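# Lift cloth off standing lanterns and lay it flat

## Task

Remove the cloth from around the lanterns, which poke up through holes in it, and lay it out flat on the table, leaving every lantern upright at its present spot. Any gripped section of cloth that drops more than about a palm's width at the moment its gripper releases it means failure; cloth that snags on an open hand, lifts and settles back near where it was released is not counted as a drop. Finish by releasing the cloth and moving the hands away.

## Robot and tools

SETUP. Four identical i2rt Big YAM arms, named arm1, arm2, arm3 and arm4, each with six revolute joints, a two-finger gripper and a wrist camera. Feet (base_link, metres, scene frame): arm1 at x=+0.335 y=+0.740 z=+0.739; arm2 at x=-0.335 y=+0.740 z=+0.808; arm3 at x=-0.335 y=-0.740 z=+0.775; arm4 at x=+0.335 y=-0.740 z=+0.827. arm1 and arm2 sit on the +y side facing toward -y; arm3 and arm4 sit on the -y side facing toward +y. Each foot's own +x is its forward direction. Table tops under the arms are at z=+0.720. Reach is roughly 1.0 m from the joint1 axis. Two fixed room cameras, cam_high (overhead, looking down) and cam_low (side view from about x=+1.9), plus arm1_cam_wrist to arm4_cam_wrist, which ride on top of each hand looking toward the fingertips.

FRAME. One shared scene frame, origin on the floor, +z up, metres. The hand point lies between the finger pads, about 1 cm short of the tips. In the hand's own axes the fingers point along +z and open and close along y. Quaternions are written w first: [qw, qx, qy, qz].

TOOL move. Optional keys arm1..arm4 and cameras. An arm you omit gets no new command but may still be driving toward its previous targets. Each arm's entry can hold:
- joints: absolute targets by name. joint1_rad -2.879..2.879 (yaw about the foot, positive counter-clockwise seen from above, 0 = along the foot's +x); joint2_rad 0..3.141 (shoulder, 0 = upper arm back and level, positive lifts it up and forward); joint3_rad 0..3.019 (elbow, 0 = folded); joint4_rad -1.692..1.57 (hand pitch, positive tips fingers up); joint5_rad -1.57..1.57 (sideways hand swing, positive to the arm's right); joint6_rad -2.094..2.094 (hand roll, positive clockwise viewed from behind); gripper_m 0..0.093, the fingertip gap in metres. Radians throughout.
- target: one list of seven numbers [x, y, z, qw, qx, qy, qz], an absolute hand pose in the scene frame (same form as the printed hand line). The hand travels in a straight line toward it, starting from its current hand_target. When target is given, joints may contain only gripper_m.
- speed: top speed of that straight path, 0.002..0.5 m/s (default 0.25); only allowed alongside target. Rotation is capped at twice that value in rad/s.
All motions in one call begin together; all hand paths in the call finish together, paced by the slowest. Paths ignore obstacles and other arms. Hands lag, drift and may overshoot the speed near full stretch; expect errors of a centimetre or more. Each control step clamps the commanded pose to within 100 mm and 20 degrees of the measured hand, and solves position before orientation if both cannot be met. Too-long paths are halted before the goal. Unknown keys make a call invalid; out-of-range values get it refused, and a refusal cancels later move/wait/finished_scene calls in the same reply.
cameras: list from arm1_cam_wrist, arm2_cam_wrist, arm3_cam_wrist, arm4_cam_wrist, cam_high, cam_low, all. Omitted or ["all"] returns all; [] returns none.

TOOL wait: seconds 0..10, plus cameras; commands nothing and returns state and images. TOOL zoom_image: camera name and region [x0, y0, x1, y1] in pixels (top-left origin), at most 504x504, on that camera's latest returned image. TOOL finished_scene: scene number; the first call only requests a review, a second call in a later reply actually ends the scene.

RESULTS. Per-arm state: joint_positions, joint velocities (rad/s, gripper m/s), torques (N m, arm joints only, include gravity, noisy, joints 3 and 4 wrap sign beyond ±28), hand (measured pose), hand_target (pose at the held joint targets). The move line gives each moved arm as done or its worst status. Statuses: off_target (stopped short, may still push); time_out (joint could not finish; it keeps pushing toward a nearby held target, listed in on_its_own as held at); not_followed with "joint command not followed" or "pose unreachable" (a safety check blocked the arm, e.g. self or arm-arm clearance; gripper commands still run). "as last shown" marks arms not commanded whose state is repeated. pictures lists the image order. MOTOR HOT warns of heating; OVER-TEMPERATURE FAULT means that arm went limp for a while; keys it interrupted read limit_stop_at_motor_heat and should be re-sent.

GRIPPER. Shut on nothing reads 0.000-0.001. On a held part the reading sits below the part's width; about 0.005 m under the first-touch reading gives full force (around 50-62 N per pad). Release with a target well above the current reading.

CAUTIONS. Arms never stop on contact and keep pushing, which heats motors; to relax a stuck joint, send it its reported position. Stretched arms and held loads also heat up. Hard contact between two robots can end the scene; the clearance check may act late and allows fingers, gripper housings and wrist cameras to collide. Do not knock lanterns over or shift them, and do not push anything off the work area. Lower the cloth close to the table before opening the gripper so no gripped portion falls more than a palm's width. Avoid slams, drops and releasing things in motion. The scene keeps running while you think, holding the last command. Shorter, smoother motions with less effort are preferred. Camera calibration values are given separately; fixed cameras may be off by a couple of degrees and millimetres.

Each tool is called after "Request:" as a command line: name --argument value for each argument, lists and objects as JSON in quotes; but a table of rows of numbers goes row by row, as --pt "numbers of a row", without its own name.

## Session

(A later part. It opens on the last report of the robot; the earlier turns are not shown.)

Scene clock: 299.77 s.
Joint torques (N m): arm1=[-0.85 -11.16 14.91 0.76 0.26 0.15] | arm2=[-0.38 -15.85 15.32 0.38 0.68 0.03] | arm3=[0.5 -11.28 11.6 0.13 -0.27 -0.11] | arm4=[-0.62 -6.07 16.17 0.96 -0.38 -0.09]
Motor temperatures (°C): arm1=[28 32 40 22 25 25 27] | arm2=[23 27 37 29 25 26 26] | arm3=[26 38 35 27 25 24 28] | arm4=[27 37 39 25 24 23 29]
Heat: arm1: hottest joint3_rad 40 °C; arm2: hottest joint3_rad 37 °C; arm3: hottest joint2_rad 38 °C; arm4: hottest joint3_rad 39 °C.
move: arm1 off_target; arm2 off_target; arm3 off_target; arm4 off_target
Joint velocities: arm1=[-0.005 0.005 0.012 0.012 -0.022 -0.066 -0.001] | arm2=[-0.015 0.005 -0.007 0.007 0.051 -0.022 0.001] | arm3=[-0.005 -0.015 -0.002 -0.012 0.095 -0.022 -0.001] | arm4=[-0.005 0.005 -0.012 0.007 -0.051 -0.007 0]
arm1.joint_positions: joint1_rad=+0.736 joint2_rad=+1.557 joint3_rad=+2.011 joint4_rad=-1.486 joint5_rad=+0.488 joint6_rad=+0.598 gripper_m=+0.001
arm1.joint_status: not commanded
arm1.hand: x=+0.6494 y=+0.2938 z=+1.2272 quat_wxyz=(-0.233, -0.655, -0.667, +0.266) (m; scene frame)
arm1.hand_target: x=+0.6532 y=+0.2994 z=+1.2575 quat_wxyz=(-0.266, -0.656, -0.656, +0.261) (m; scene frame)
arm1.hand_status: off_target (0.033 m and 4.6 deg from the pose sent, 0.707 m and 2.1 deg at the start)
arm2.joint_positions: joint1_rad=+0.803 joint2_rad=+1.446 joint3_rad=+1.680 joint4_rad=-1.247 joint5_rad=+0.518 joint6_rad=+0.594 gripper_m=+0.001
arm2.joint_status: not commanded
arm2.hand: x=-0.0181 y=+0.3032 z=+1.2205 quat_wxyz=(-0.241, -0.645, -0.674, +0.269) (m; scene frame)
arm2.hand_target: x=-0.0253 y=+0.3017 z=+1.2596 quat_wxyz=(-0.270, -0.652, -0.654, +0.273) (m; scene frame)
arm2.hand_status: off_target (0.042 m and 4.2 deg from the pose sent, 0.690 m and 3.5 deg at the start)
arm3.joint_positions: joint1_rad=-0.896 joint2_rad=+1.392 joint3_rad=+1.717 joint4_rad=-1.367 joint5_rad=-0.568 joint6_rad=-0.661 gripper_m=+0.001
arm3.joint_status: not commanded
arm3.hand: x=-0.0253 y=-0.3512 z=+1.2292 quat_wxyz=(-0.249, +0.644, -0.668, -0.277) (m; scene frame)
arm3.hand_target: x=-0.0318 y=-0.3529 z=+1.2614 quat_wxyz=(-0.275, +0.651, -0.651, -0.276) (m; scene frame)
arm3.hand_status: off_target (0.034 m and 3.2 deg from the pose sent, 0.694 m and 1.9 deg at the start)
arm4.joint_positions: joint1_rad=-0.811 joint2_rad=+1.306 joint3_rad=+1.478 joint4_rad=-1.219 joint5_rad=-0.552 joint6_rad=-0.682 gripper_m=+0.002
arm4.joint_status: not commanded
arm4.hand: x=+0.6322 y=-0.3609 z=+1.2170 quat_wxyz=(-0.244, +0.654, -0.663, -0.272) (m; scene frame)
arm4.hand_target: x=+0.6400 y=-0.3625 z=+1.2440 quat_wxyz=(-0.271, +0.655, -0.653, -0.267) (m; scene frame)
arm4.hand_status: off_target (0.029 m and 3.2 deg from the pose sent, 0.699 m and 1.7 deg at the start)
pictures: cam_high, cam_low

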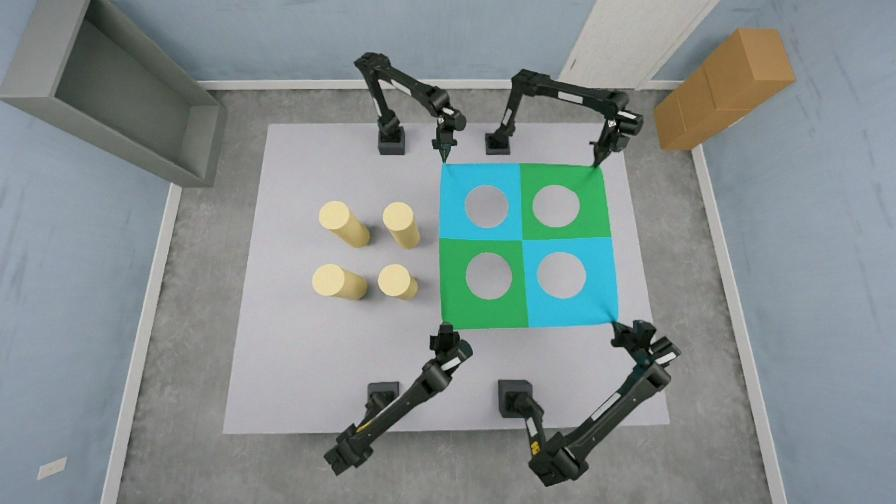

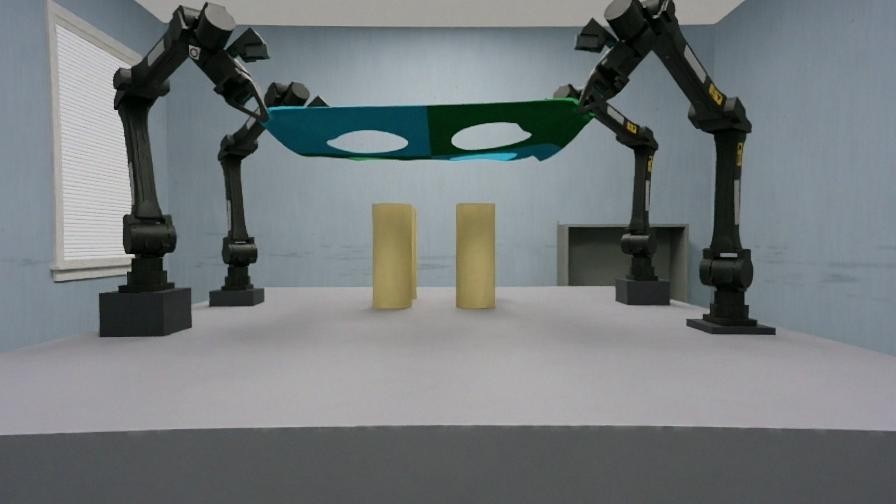

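Request:
move --arm1 '{"target": [0.650, 0.300, 0.83, 0.0616, 0.7044, 0.7044, -0.0616], "speed": 0.25}' --arm2 '{"target": [-0.032, 0.308, 0.83, 0.0616, 0.7044, 0.7044, -0.0616], "speed": 0.25}' --arm3 '{"target": [-0.038, -0.360, 0.83, -0.0616, 0.7044, -0.7044, -0.0616], "speed": 0.25}' --arm4 '{"target": [0.642, -0.366, 0.83, -0.0616, 0.7044, -0.7044, -0.0616], "speed": 0.25}' --cameras '["cam_high", "cam_low"]'

Scene clock: 313.93 s.
Joint torques (N m): arm1=[-0.03 -13.8 9.18 0.61 -0.54 0.03] | arm2=[-0.03 -19.9 6.61 0.39 -0.02 -0.13] | arm3=[0.44 -13.45 5.75 0.03 0.13 0.18] | arm4=[0.15 -9.64 8.35 0.9 0.43 0.11]
Motor temperatures (°C): arm1=[28 31 40 22 25 24 27] | arm2=[23 27 36 28 25 26 26] | arm3=[26 37 37 27 25 24 29] | arm4=[27 37 38 25 23 23 29]
Heat: arm1: hottest joint3_rad 40 °C; arm2: hottest joint3_rad 36 °C; arm3: hottest joint2_rad 37 °C; arm4: hottest joint3_rad 38 °C.
move: arm1 off_target; arm2 done; arm3 done; arm4 done
Joint velocities: arm1=[-0.005 0.005 0.007 -0.017 -0.095 -0.037 0] | arm2=[-0.005 -0.015 0.007 0.012 -0.051 -0.037 0.001] | arm3=[-0.005 0.005 0.017 -0.007 -0.037 -0.081 0] | arm4=[-0.015 0.005 -0.002 -0.002 0.051 0.007 0.001]
arm1.joint_positions: joint1_rad=+0.618 joint2_rad=+1.767 joint3_rad=+1.318 joint4_rad=-1.003 joint5_rad=+0.104 joint6_rad=+0.643 gripper_m=+0.001
arm1.joint_status: not commanded
arm1.hand: x=+0.6376 y=+0.2988 z=+0.8234 quat_wxyz=(-0.054, -0.710, -0.699, +0.066) (m; scene frame)
arm1.hand_target: x=+0.6478 y=+0.3022 z=+0.8298 quat_wxyz=(-0.065, -0.706, -0.703, +0.058) (m; scene frame)
arm1.hand_status: off_target (0.014 m and 1.4 deg from the pose sent, 0.397 m and 31.5 deg at the start)
arm2.joint_positions: joint1_rad=+0.668 joint2_rad=+1.811 joint3_rad=+1.211 joint4_rad=-0.820 joint5_rad=+0.113 joint6_rad=+0.645 gripper_m=+0.001
arm2.joint_status: not commanded
arm2.hand: x=-0.0279 y=+0.3073 z=+0.8309 quat_wxyz=(-0.066, -0.704, -0.704, +0.064) (m; scene frame)
arm2.hand_target: x=-0.0349 y=+0.3114 z=+0.8297 quat_wxyz=(-0.061, -0.704, -0.704, +0.062) (m; scene frame)
arm2.hand_status: done (0.004 m and 0.6 deg from the pose sent, 0.391 m and 32.5 deg at the start)
arm3.joint_positions: joint1_rad=-0.743 joint2_rad=+1.673 joint3_rad=+1.102 joint4_rad=-0.863 joint5_rad=-0.114 joint6_rad=-0.704 gripper_m=+0.001
arm3.joint_status: not commanded
arm3.hand: x=-0.0372 y=-0.3606 z=+0.8315 quat_wxyz=(-0.068, +0.707, -0.701, -0.063) (m; scene frame)
arm3.hand_target: x=-0.0423 y=-0.3642 z=+0.8298 quat_wxyz=(-0.062, +0.703, -0.706, -0.061) (m; scene frame)
arm3.hand_status: done (0.002 m and 0.9 deg from the pose sent, 0.400 m and 33.9 deg at the start)
arm4.joint_positions: joint1_rad=-0.685 joint2_rad=+1.771 joint3_rad=+1.068 joint4_rad=-0.748 joint5_rad=-0.121 joint6_rad=-0.724 gripper_m=+0.002
arm4.joint_status: not commanded
arm4.hand: x=+0.6389 y=-0.3623 z=+0.8272 quat_wxyz=(-0.057, +0.708, -0.700, -0.068) (m; scene frame)
arm4.hand_target: x=+0.6441 y=-0.3636 z=+0.8289 quat_wxyz=(-0.063, +0.704, -0.704, -0.060) (m; scene frame)
arm4.hand_status: done (0.006 m and 1.1 deg from the pose sent, 0.387 m and 32.9 deg at the start)
pictures: cam_high, cam_low

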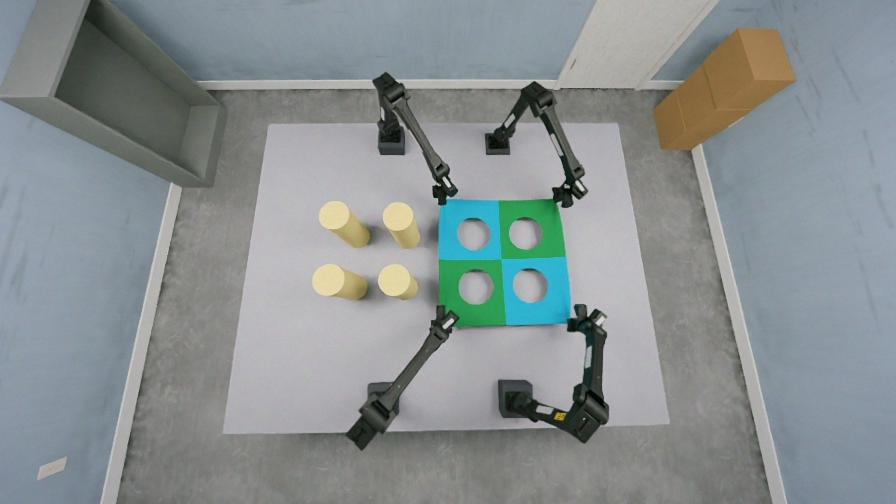

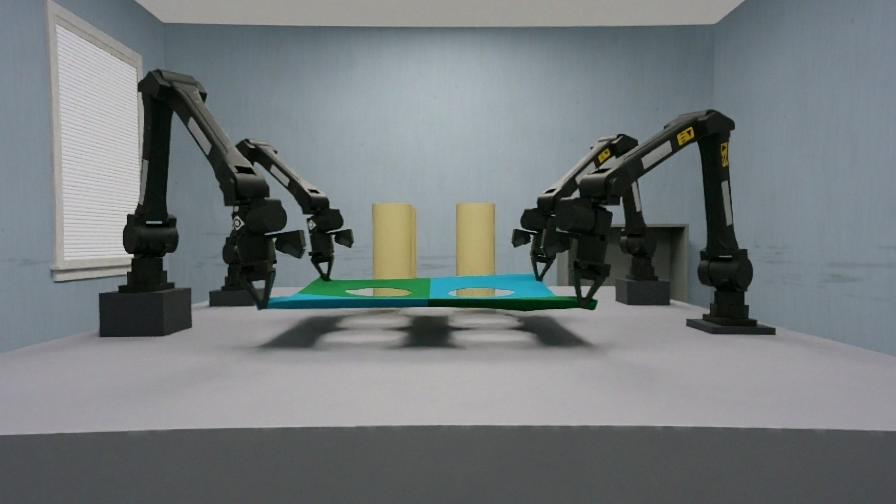

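Request:
move --arm1 '{"target": [0.655, 0.302, 0.722, 0, 0.7071, 0.7071, 0], "speed": 0.1}' --arm2 '{"target": [-0.034, 0.310, 0.718, 0, 0.7071, 0.7071, 0], "speed": 0.1}' --arm3 '{"target": [-0.042, -0.363, 0.718, 0, 0.7071, -0.7071, 0], "speed": 0.1}' --arm4 '{"target": [0.648, -0.368, 0.726, 0, 0.7071, -0.7071, 0], "speed": 0.1}' --cameras '["cam_high", "cam_low", "arm1_cam_wrist"]'

Scene clock: 318.93 s.
Joint torques (N m): arm1=[-0.21 -12.28 9.54 0.1 -0.82 -0.09] | arm2=[-0.09 -18.02 7.1 -0.09 -0.07 -0.18] | arm3=[0.26 -12.69 5.42 -0.2 0.2 0.22] | arm4=[-0.21 -8.41 8.25 0.4 0.67 0.17]
Motor temperatures (°C): arm1=[28 31 40 22 25 24 27] | arm2=[23 27 35 28 25 26 26] | arm3=[25 37 37 27 25 24 29] | arm4=[27 37 38 25 23 23 29]
Heat: arm1: hottest joint3_rad 40 °C; arm2: hottest joint3_rad 35 °C; arm3: hottest joint2_rad 37 °C; arm4: hottest joint3_rad 38 °C.
move: arm1 off_target; arm2 off_target; arm3 off_target; arm4 off_target
Joint velocities: arm1=[-0.005 -0.005 0.002 0.007 -0.095 -0.037 0] | arm2=[-0.005 0.005 0.012 0.002 0.022 -0.037 -0.001] | arm3=[-0.015 -0.015 0.017 0.002 0.007 0.066 0] | arm4=[0.005 -0.005 0.007 -0.002 0.007 0.007 -0.001]
arm1.joint_positions: joint1_rad=+0.597 joint2_rad=+1.949 joint3_rad=+1.326 joint4_rad=-0.943 joint5_rad=+0.010 joint6_rad=+0.643 gripper_m=+0.001
arm1.joint_status: not commanded
arm1.hand: x=+0.6409 y=+0.3000 z=+0.7320 quat_wxyz=(-0.004, -0.718, -0.696, +0.012) (m; scene frame)
arm1.hand_target: x=+0.6541 y=+0.3031 z=+0.7219 quat_wxyz=(-0.001, -0.708, -0.706, -0.001) (m; scene frame)
arm1.hand_status: off_target (0.017 m and 2.3 deg from the pose sent, 0.103 m and 9.8 deg at the start)
arm2.joint_positions: joint1_rad=+0.634 joint2_rad=+2.031 joint3_rad=+1.245 joint4_rad=-0.750 joint5_rad=+0.006 joint6_rad=+0.622 gripper_m=+0.001
arm2.joint_status: not commanded
arm2.hand: x=-0.0282 y=+0.3090 z=+0.7301 quat_wxyz=(-0.016, -0.708, -0.706, +0.004) (m; scene frame)
arm2.hand_target: x=-0.0347 y=+0.3113 z=+0.7185 quat_wxyz=(+0.000, -0.707, -0.707, +0.000) (m; scene frame)
arm2.hand_status: off_target (0.013 m and 1.8 deg from the pose sent, 0.113 m and 10.6 deg at the start)
arm3.joint_positions: joint1_rad=-0.701 joint2_rad=+1.898 joint3_rad=+1.107 joint4_rad=-0.757 joint5_rad=-0.003 joint6_rad=-0.677 gripper_m=+0.001
arm3.joint_status: not commanded
arm3.hand: x=-0.0380 y=-0.3598 z=+0.7303 quat_wxyz=(-0.017, +0.712, -0.702, -0.003) (m; scene frame)
arm3.hand_target: x=-0.0427 y=-0.3644 z=+0.7191 quat_wxyz=(+0.000, +0.707, -0.708, +0.000) (m; scene frame)
arm3.hand_status: off_target (0.013 m and 2.1 deg from the pose sent, 0.114 m and 10.6 deg at the start)
arm4.joint_positions: joint1_rad=-0.655 joint2_rad=+1.991 joint3_rad=+1.110 joint4_rad=-0.675 joint5_rad=-0.012 joint6_rad=-0.711 gripper_m=+0.002
arm4.joint_status: not commanded
arm4.hand: x=+0.6419 y=-0.3640 z=+0.7371 quat_wxyz=(-0.008, +0.715, -0.699, -0.010) (m; scene frame)
arm4.hand_target: x=+0.6481 y=-0.3678 z=+0.7256 quat_wxyz=(-0.001, +0.707, -0.707, +0.000) (m; scene frame)
arm4.hand_status: off_target (0.013 m and 2.0 deg from the pose sent, 0.102 m and 10.2 deg at the start)
pictures: arm1_cam_wrist, cam_high, cam_low
camera_calibration:
arm1_cam_wrist: T_world_to_cam=[[-0.999547, 0.0300994, -0.00022723, 0.633431], [0.0252386, 0.842195, 0.538582, -0.654849], [0.0164024, 0.538333, -0.842573, 0.5751], [0, 0, 0, 1]] pos_world=[0.640239, 0.22285, 0.837398]

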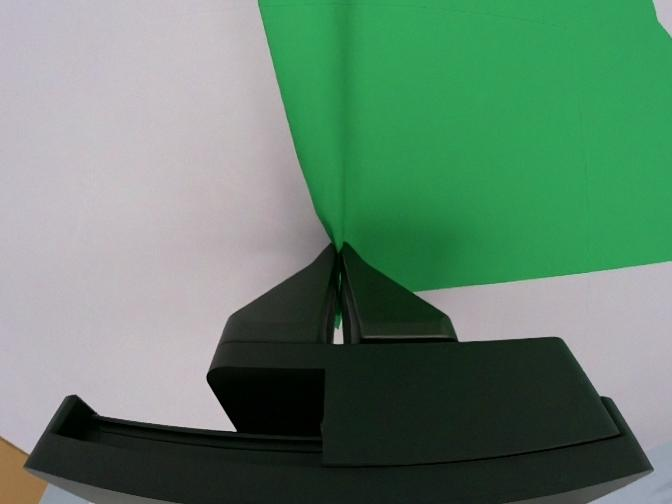

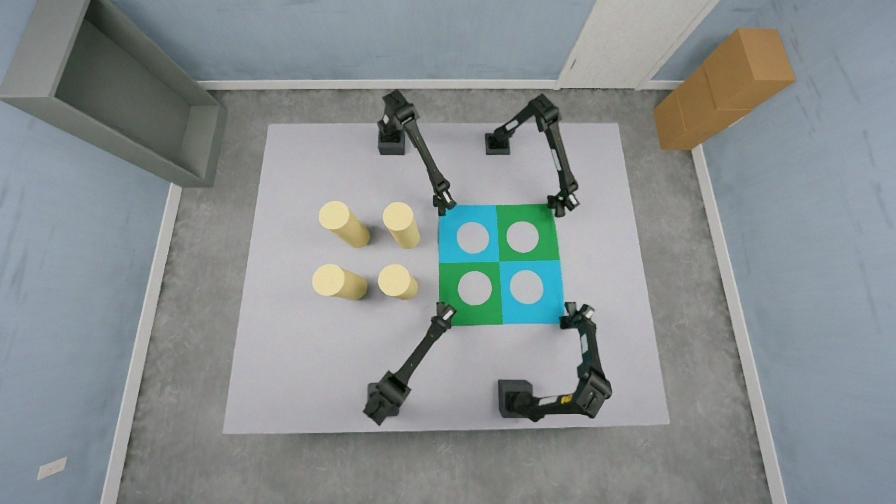

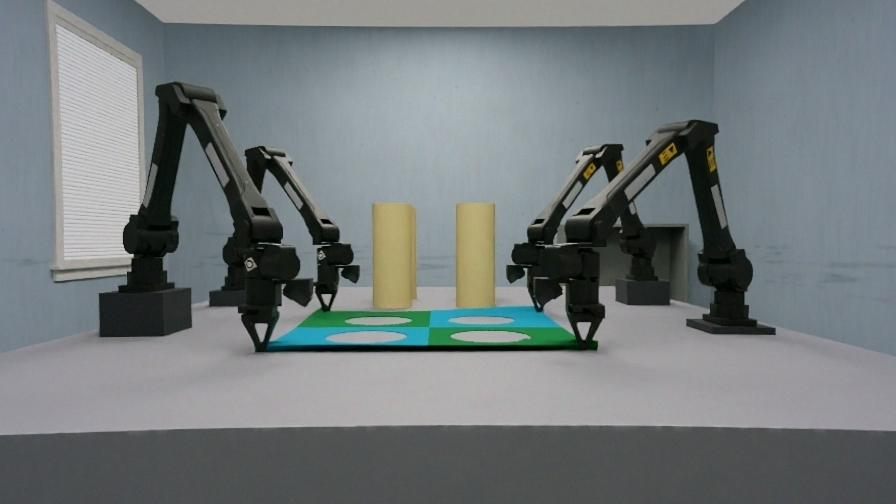

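Request:
move --arm1 '{"target": [0.643, 0.300, 0.740, 0, 0.7071, 0.7071, 0], "speed": 0.05, "joints": {"gripper_m": 0.04}}' --arm2 '{"target": [-0.030, 0.309, 0.737, 0, 0.7071, 0.7071, 0], "speed": 0.05, "joints": {"gripper_m": 0.04}}' --arm3 '{"target": [-0.040, -0.360, 0.737, 0, 0.7071, -0.7071, 0], "speed": 0.05, "joints": {"gripper_m": 0.04}}' --arm4 '{"target": [0.644, -0.364, 0.743, 0, 0.7071, -0.7071, 0], "speed": 0.05, "joints": {"gripper_m": 0.04}}' --cameras '["arm1_cam_wrist", "arm2_cam_wrist", "arm3_cam_wrist", "arm4_cam_wrist"]'

Scene clock: 323.77 s.
Joint torques (N m): arm1=[-1.79 -14.74 9.54 -0.53 0.07 -0.11] | arm2=[0.56 -20.31 8.65 -0.38 -0.07 -0.12] | arm3=[0.44 -14.8 7.12 -0.47 0.14 0.15] | arm4=[0.85 -10.81 8.49 0.02 0 0.18]
Motor temperatures (°C): arm1=[28 30 40 22 25 24 27] | arm2=[23 27 35 28 24 25 26] | arm3=[25 36 36 27 25 24 29] | arm4=[26 37 37 25 23 23 29]
Heat: arm1: hottest joint3_rad 40 °C; arm2: hottest joint3_rad 35 °C; arm3: hottest joint2_rad 36 °C; arm4: hottest joint2_rad 37 °C.
move: arm1 off_target; arm2 off_target; arm3 off_target; arm4 off_target
Joint velocities: arm1=[-0.005 0.015 -0.017 0.002 -0.022 -0.051 -0.001] | arm2=[-0.015 -0.015 -0.002 -0.007 -0.037 0.037 -0.001] | arm3=[-0.015 -0.005 -0.012 0.002 0.022 -0.007 0] | arm4=[-0.005 0.005 -0.007 -0.007 0.037 0.037 0]
arm1.joint_positions: joint1_rad=+0.599 joint2_rad=+1.949 joint3_rad=+1.326 joint4_rad=-0.967 joint5_rad=-0.008 joint6_rad=+0.622 gripper_m=+0.040
arm1.joint_status: all done
arm1.hand: x=+0.6411 y=+0.3072 z=+0.7319 quat_wxyz=(+0.006, -0.710, -0.704, +0.001) (m; scene frame)
arm1.hand_target: x=+0.6429 y=+0.3000 z=+0.7401 quat_wxyz=(+0.000, -0.707, -0.707, +0.000) (m; scene frame)
arm1.hand_status: off_target (0.011 m and 0.9 deg from the pose sent, 0.008 m and 2.3 deg at the start)
arm2.joint_positions: joint1_rad=+0.633 joint2_rad=+2.031 joint3_rad=+1.245 joint4_rad=-0.792 joint5_rad=+0.006 joint6_rad=+0.622 gripper_m=+0.040
arm2.joint_status: all done
arm2.hand: x=-0.0347 y=+0.3168 z=+0.7300 quat_wxyz=(+0.005, -0.708, -0.706, +0.001) (m; scene frame)
arm2.hand_target: x=-0.0300 y=+0.3090 z=+0.7370 quat_wxyz=(+0.000, -0.707, -0.707, +0.000) (m; scene frame)
arm2.hand_status: off_target (0.012 m and 0.6 deg from the pose sent, 0.007 m and 1.8 deg at the start)
arm3.joint_positions: joint1_rad=-0.701 joint2_rad=+1.898 joint3_rad=+1.107 joint4_rad=-0.801 joint5_rad=-0.002 joint6_rad=-0.672 gripper_m=+0.040
arm3.joint_status: all done
arm3.hand: x=-0.0446 y=-0.3685 z=+0.7302 quat_wxyz=(+0.005, +0.710, -0.704, +0.000) (m; scene frame)
arm3.hand_target: x=-0.0400 y=-0.3601 z=+0.7370 quat_wxyz=(+0.000, +0.707, -0.707, +0.000) (m; scene frame)
arm3.hand_status: off_target (0.012 m and 0.8 deg from the pose sent, 0.007 m and 2.1 deg at the start)
arm4.joint_positions: joint1_rad=-0.655 joint2_rad=+1.991 joint3_rad=+1.110 joint4_rad=-0.709 joint5_rad=+0.004 joint6_rad=-0.700 gripper_m=+0.040
arm4.joint_status: all done
arm4.hand: x=+0.6387 y=-0.3721 z=+0.7370 quat_wxyz=(+0.008, +0.711, -0.703, -0.001) (m; scene frame)
arm4.hand_target: x=+0.6438 y=-0.3641 z=+0.7432 quat_wxyz=(+0.000, +0.707, -0.707, +0.000) (m; scene frame)
arm4.hand_status: off_target (0.011 m and 1.1 deg from the pose sent, 0.006 m and 2.0 deg at the start)
pictures: arm1_cam_wrist, arm2_cam_wrist, arm3_cam_wrist, arm4_cam_wrist
camera_calibration:
arm1_cam_wrist: T_world_to_cam=[[-0.999972, 0.00750488, -0.000551828, 0.64084], [0.00588883, 0.826079, 0.563523, -0.661817], [0.00468503, 0.563504, -0.8261, 0.558886], [0, 0, 0, 1]] pos_world=[0.642101, 0.226969, 0.834998]
arm2_cam_wrist: T_world_to_cam=[[-0.999964, 0.00826004, 0.00208463, -0.0356298], [0.00788057, 0.803952, 0.594642, -0.684319], [0.00323582, 0.594636, -0.803988, 0.520419], [0, 0, 0, 1]] pos_world=[-0.0319197, 0.240994, 0.82541]
arm3_cam_wrist: T_world_to_cam=[[0.999869, 0.0116217, -0.0113045, 0.0577963], [0.0160437, -0.80969, 0.586638, -0.719462], [-0.00233541, -0.586742, -0.80977, 0.499983], [0, 0, 0, 1]] pos_world=[-0.0450783, -0.289853, 0.827588]
arm4_cam_wrist: T_world_to_cam=[[0.99978, 0.0174218, -0.0116788, -0.624369], [0.0209464, -0.800733, 0.598655, -0.748872], [0.00107807, -0.598768, -0.800922, 0.487456], [0, 0, 0, 1]] pos_world=[0.639392, -0.296896, 0.831438]

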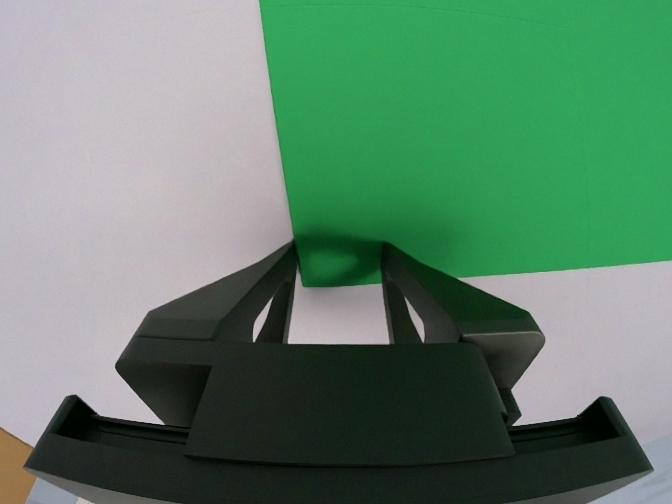

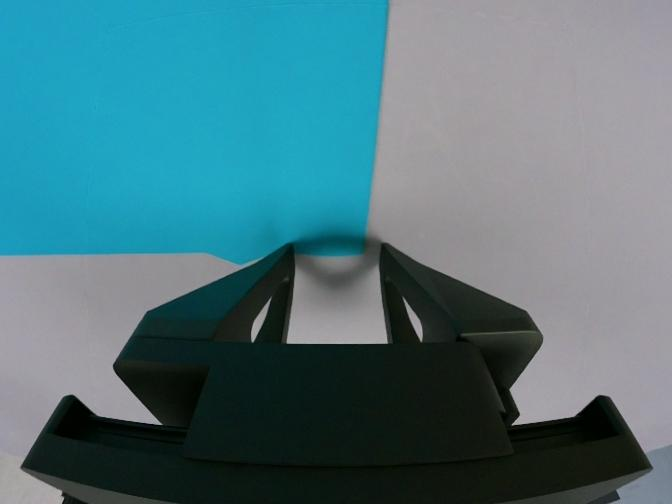

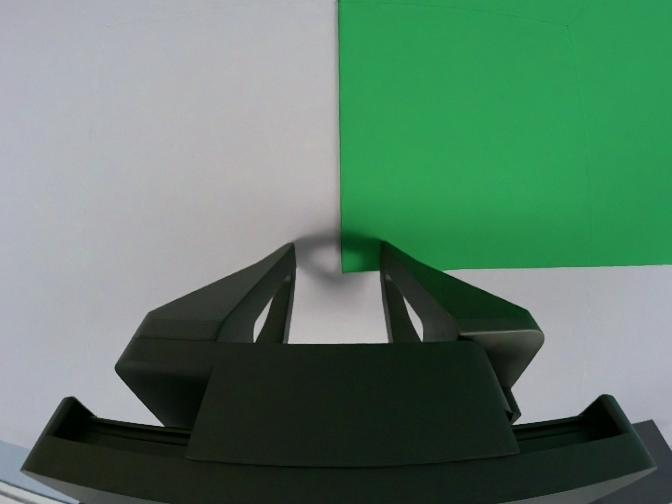

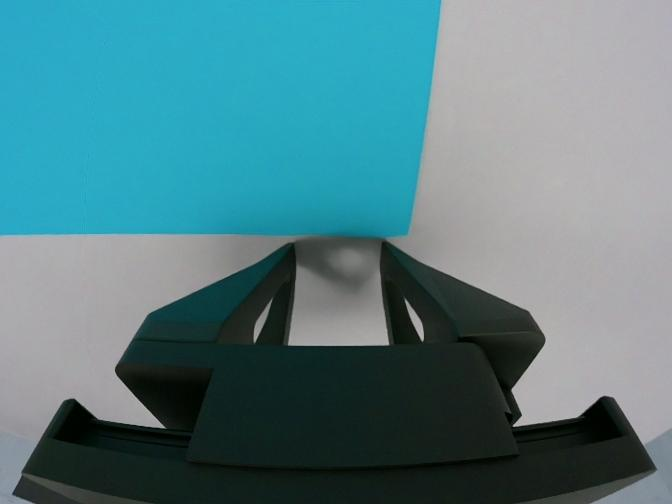

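Request:
move --arm1 '{"target": [0.643, 0.330, 0.88, 0, 0.7071, 0.7071, 0], "speed": 0.2}' --arm2 '{"target": [-0.030, 0.345, 0.88, 0, 0.7071, 0.7071, 0], "speed": 0.2}' --arm3 '{"target": [-0.040, -0.400, 0.88, 0, 0.7071, -0.7071, 0], "speed": 0.2}' --arm4 '{"target": [0.644, -0.400, 0.88, 0, 0.7071, -0.7071, 0], "speed": 0.2}' --cameras '["cam_high", "cam_low", "arm1_cam_wrist", "arm2_cam_wrist", "arm3_cam_wrist", "arm4_cam_wrist"]'

Scene clock: 329.10 s.
Joint torques (N m): arm1=[-0.73 -13.22 12.97 -0.42 0.05 0.2] | arm2=[1.03 -18.02 11.62 -0.21 -0.08 0.04] | arm3=[-0.38 -13.57 9.62 -0.43 0.15 -0.13] | arm4=[-0.5 -8.06 11.25 0.02 -0.01 -0.08]
Motor temperatures (°C): arm1=[28 30 39 22 25 24 26] | arm2=[23 27 35 28 24 25 26] | arm3=[25 36 36 27 25 24 28] | arm4=[26 37 36 25 23 23 29]
Heat: arm1: hottest joint3_rad 39 °C; arm2: hottest joint3_rad 35 °C; arm3: hottest joint2_rad 36 °C; arm4: hottest joint2_rad 37 °C.
move: arm1 off_target; arm2 off_target; arm3 off_target; arm4 off_target
Joint velocities: arm1=[-0.005 -0.015 0.017 -0.007 -0.037 -0.081 0] | arm2=[-0.015 -0.005 -0.017 -0.007 0.11 0.007 -0.001] | arm3=[-0.024 0.005 -0.007 -0.017 0.081 -0.022 0.001] | arm4=[-0.005 0.005 -0.002 0.002 -0.051 0.066 0]
arm1.joint_positions: joint1_rad=+0.617 joint2_rad=+1.739 joint3_rad=+1.394 joint4_rad=-1.279 joint5_rad=-0.009 joint6_rad=+0.623 gripper_m=+0.040
arm1.joint_status: not commanded
arm1.hand: x=+0.6312 y=+0.3399 z=+0.8608 quat_wxyz=(+0.023, -0.704, -0.710, -0.002) (m; scene frame)
arm1.hand_target: x=+0.6432 y=+0.3299 z=+0.8806 quat_wxyz=(+0.000, -0.707, -0.707, +0.000) (m; scene frame)
arm1.hand_status: off_target (0.025 m and 2.6 deg from the pose sent, 0.150 m and 0.9 deg at the start)
arm2.joint_positions: joint1_rad=+0.667 joint2_rad=+1.759 joint3_rad=+1.245 joint4_rad=-1.093 joint5_rad=+0.006 joint6_rad=+0.650 gripper_m=+0.040
arm2.joint_status: not commanded
arm2.hand: x=-0.0424 y=+0.3554 z=+0.8629 quat_wxyz=(+0.019, -0.706, -0.708, -0.001) (m; scene frame)
arm2.hand_target: x=-0.0291 y=+0.3442 z=+0.8800 quat_wxyz=(+0.000, -0.707, -0.707, +0.000) (m; scene frame)
arm2.hand_status: off_target (0.024 m and 2.2 deg from the pose sent, 0.153 m and 0.6 deg at the start)
arm3.joint_positions: joint1_rad=-0.746 joint2_rad=+1.635 joint3_rad=+1.143 joint4_rad=-1.136 joint5_rad=-0.002 joint6_rad=-0.701 gripper_m=+0.040
arm3.joint_status: not commanded
arm3.hand: x=-0.0518 y=-0.4092 z=+0.8581 quat_wxyz=(+0.023, +0.704, -0.709, +0.001) (m; scene frame)
arm3.hand_target: x=-0.0390 y=-0.3988 z=+0.8789 quat_wxyz=(+0.000, +0.707, -0.707, +0.000) (m; scene frame)
arm3.hand_status: off_target (0.027 m and 2.7 deg from the pose sent, 0.153 m and 0.8 deg at the start)
arm4.joint_positions: joint1_rad=-0.688 joint2_rad=+1.681 joint3_rad=+1.110 joint4_rad=-1.015 joint5_rad=+0.005 joint6_rad=-0.719 gripper_m=+0.040
arm4.joint_status: not commanded
arm4.hand: x=+0.6326 y=-0.4046 z=+0.8758 quat_wxyz=(+0.006, +0.706, -0.708, -0.001) (m; scene frame)
arm4.hand_target: x=+0.6434 y=-0.4010 z=+0.8810 quat_wxyz=(+0.000, +0.707, -0.707, +0.000) (m; scene frame)
arm4.hand_status: off_target (0.013 m and 0.7 deg from the pose sent, 0.146 m and 1.1 deg at the start)
pictures: arm1_cam_wrist, arm2_cam_wrist, arm3_cam_wrist, arm4_cam_wrist, cam_high, cam_low
camera_calibration:
arm1_cam_wrist: T_world_to_cam=[[-0.999778, -0.0102497, 0.0184082, 0.620394], [0.00248056, 0.810357, 0.585932, -0.773219], [-0.0209228, 0.585847, -0.810151, 0.64181], [0, 0, 0, 1]] pos_world=[0.635602, 0.256939, 0.961596]
arm2_cam_wrist: T_world_to_cam=[[-0.999803, 0.00143147, 0.0197869, -0.0566948], [0.0132562, 0.790245, 0.612647, -0.804752], [-0.0147595, 0.612789, -0.790109, 0.585201], [0, 0, 0, 1]] pos_world=[-0.0373785, 0.277428, 0.956523]
arm3_cam_wrist: T_world_to_cam=[[0.999392, -0.00502616, -0.034514, 0.0799722], [0.0169962, -0.793936, 0.607763, -0.839019], [-0.0304566, -0.60798, -0.793368, 0.555466], [0, 0, 0, 1]] pos_world=[-0.0487457, -0.328014, 0.953374]
arm4_cam_wrist: T_world_to_cam=[[0.99995, 0.00369856, -0.00926303, -0.623899], [0.00849677, -0.80227, 0.596901, -0.849101], [-0.00522378, -0.59695, -0.802262, 0.585039], [0, 0, 0, 1]] pos_world=[0.634138, -0.329662, 0.970404]

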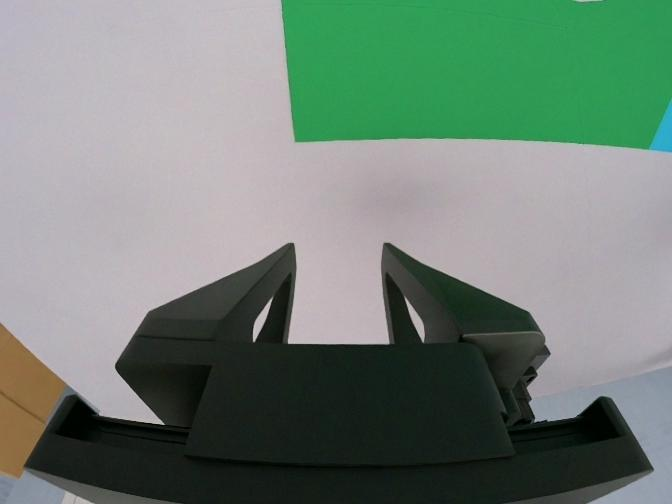

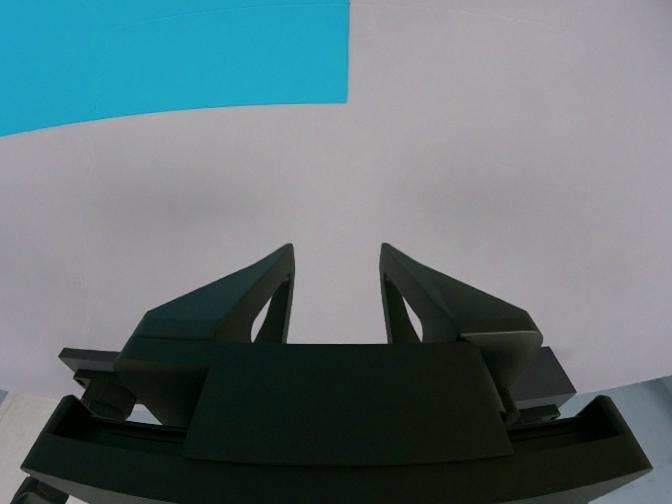

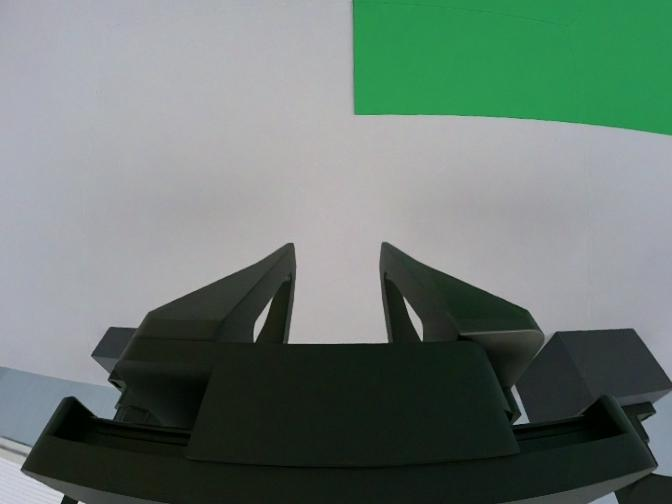

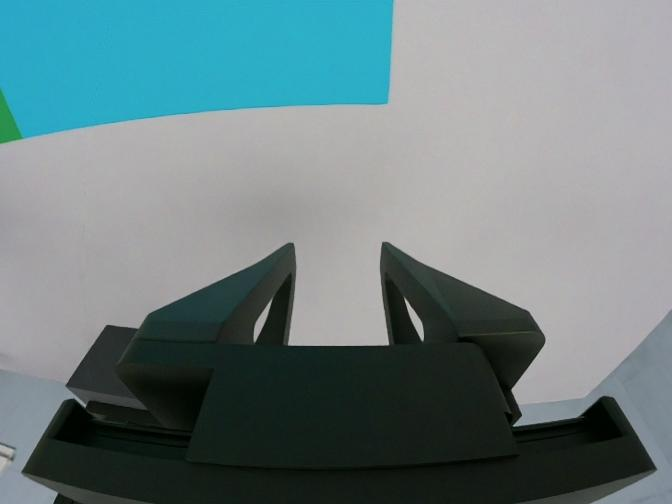

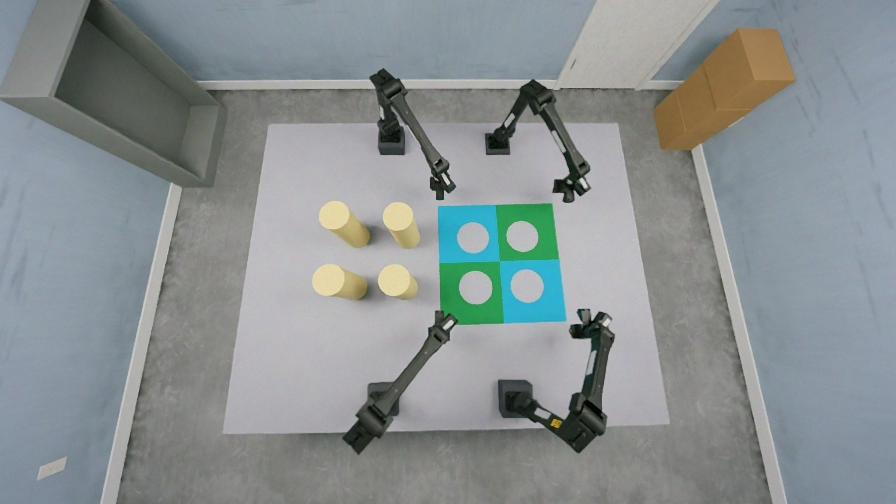

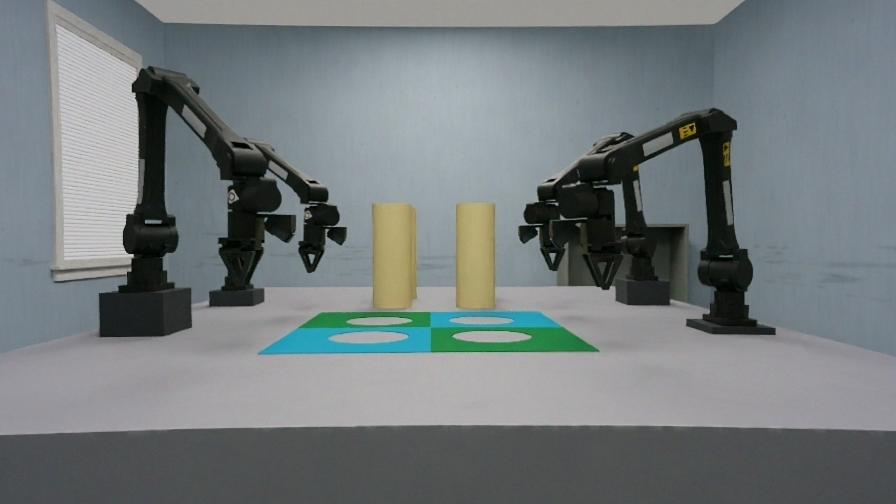

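Request:
finished_scene --scene 1

This call ended nothing. Check each condition of the task against the scene as it is now, look again where you are not sure, and mend what is not met. Then call finished_scene again.

Request:
finished_scene --scene 1

The scene is finished: the task was done.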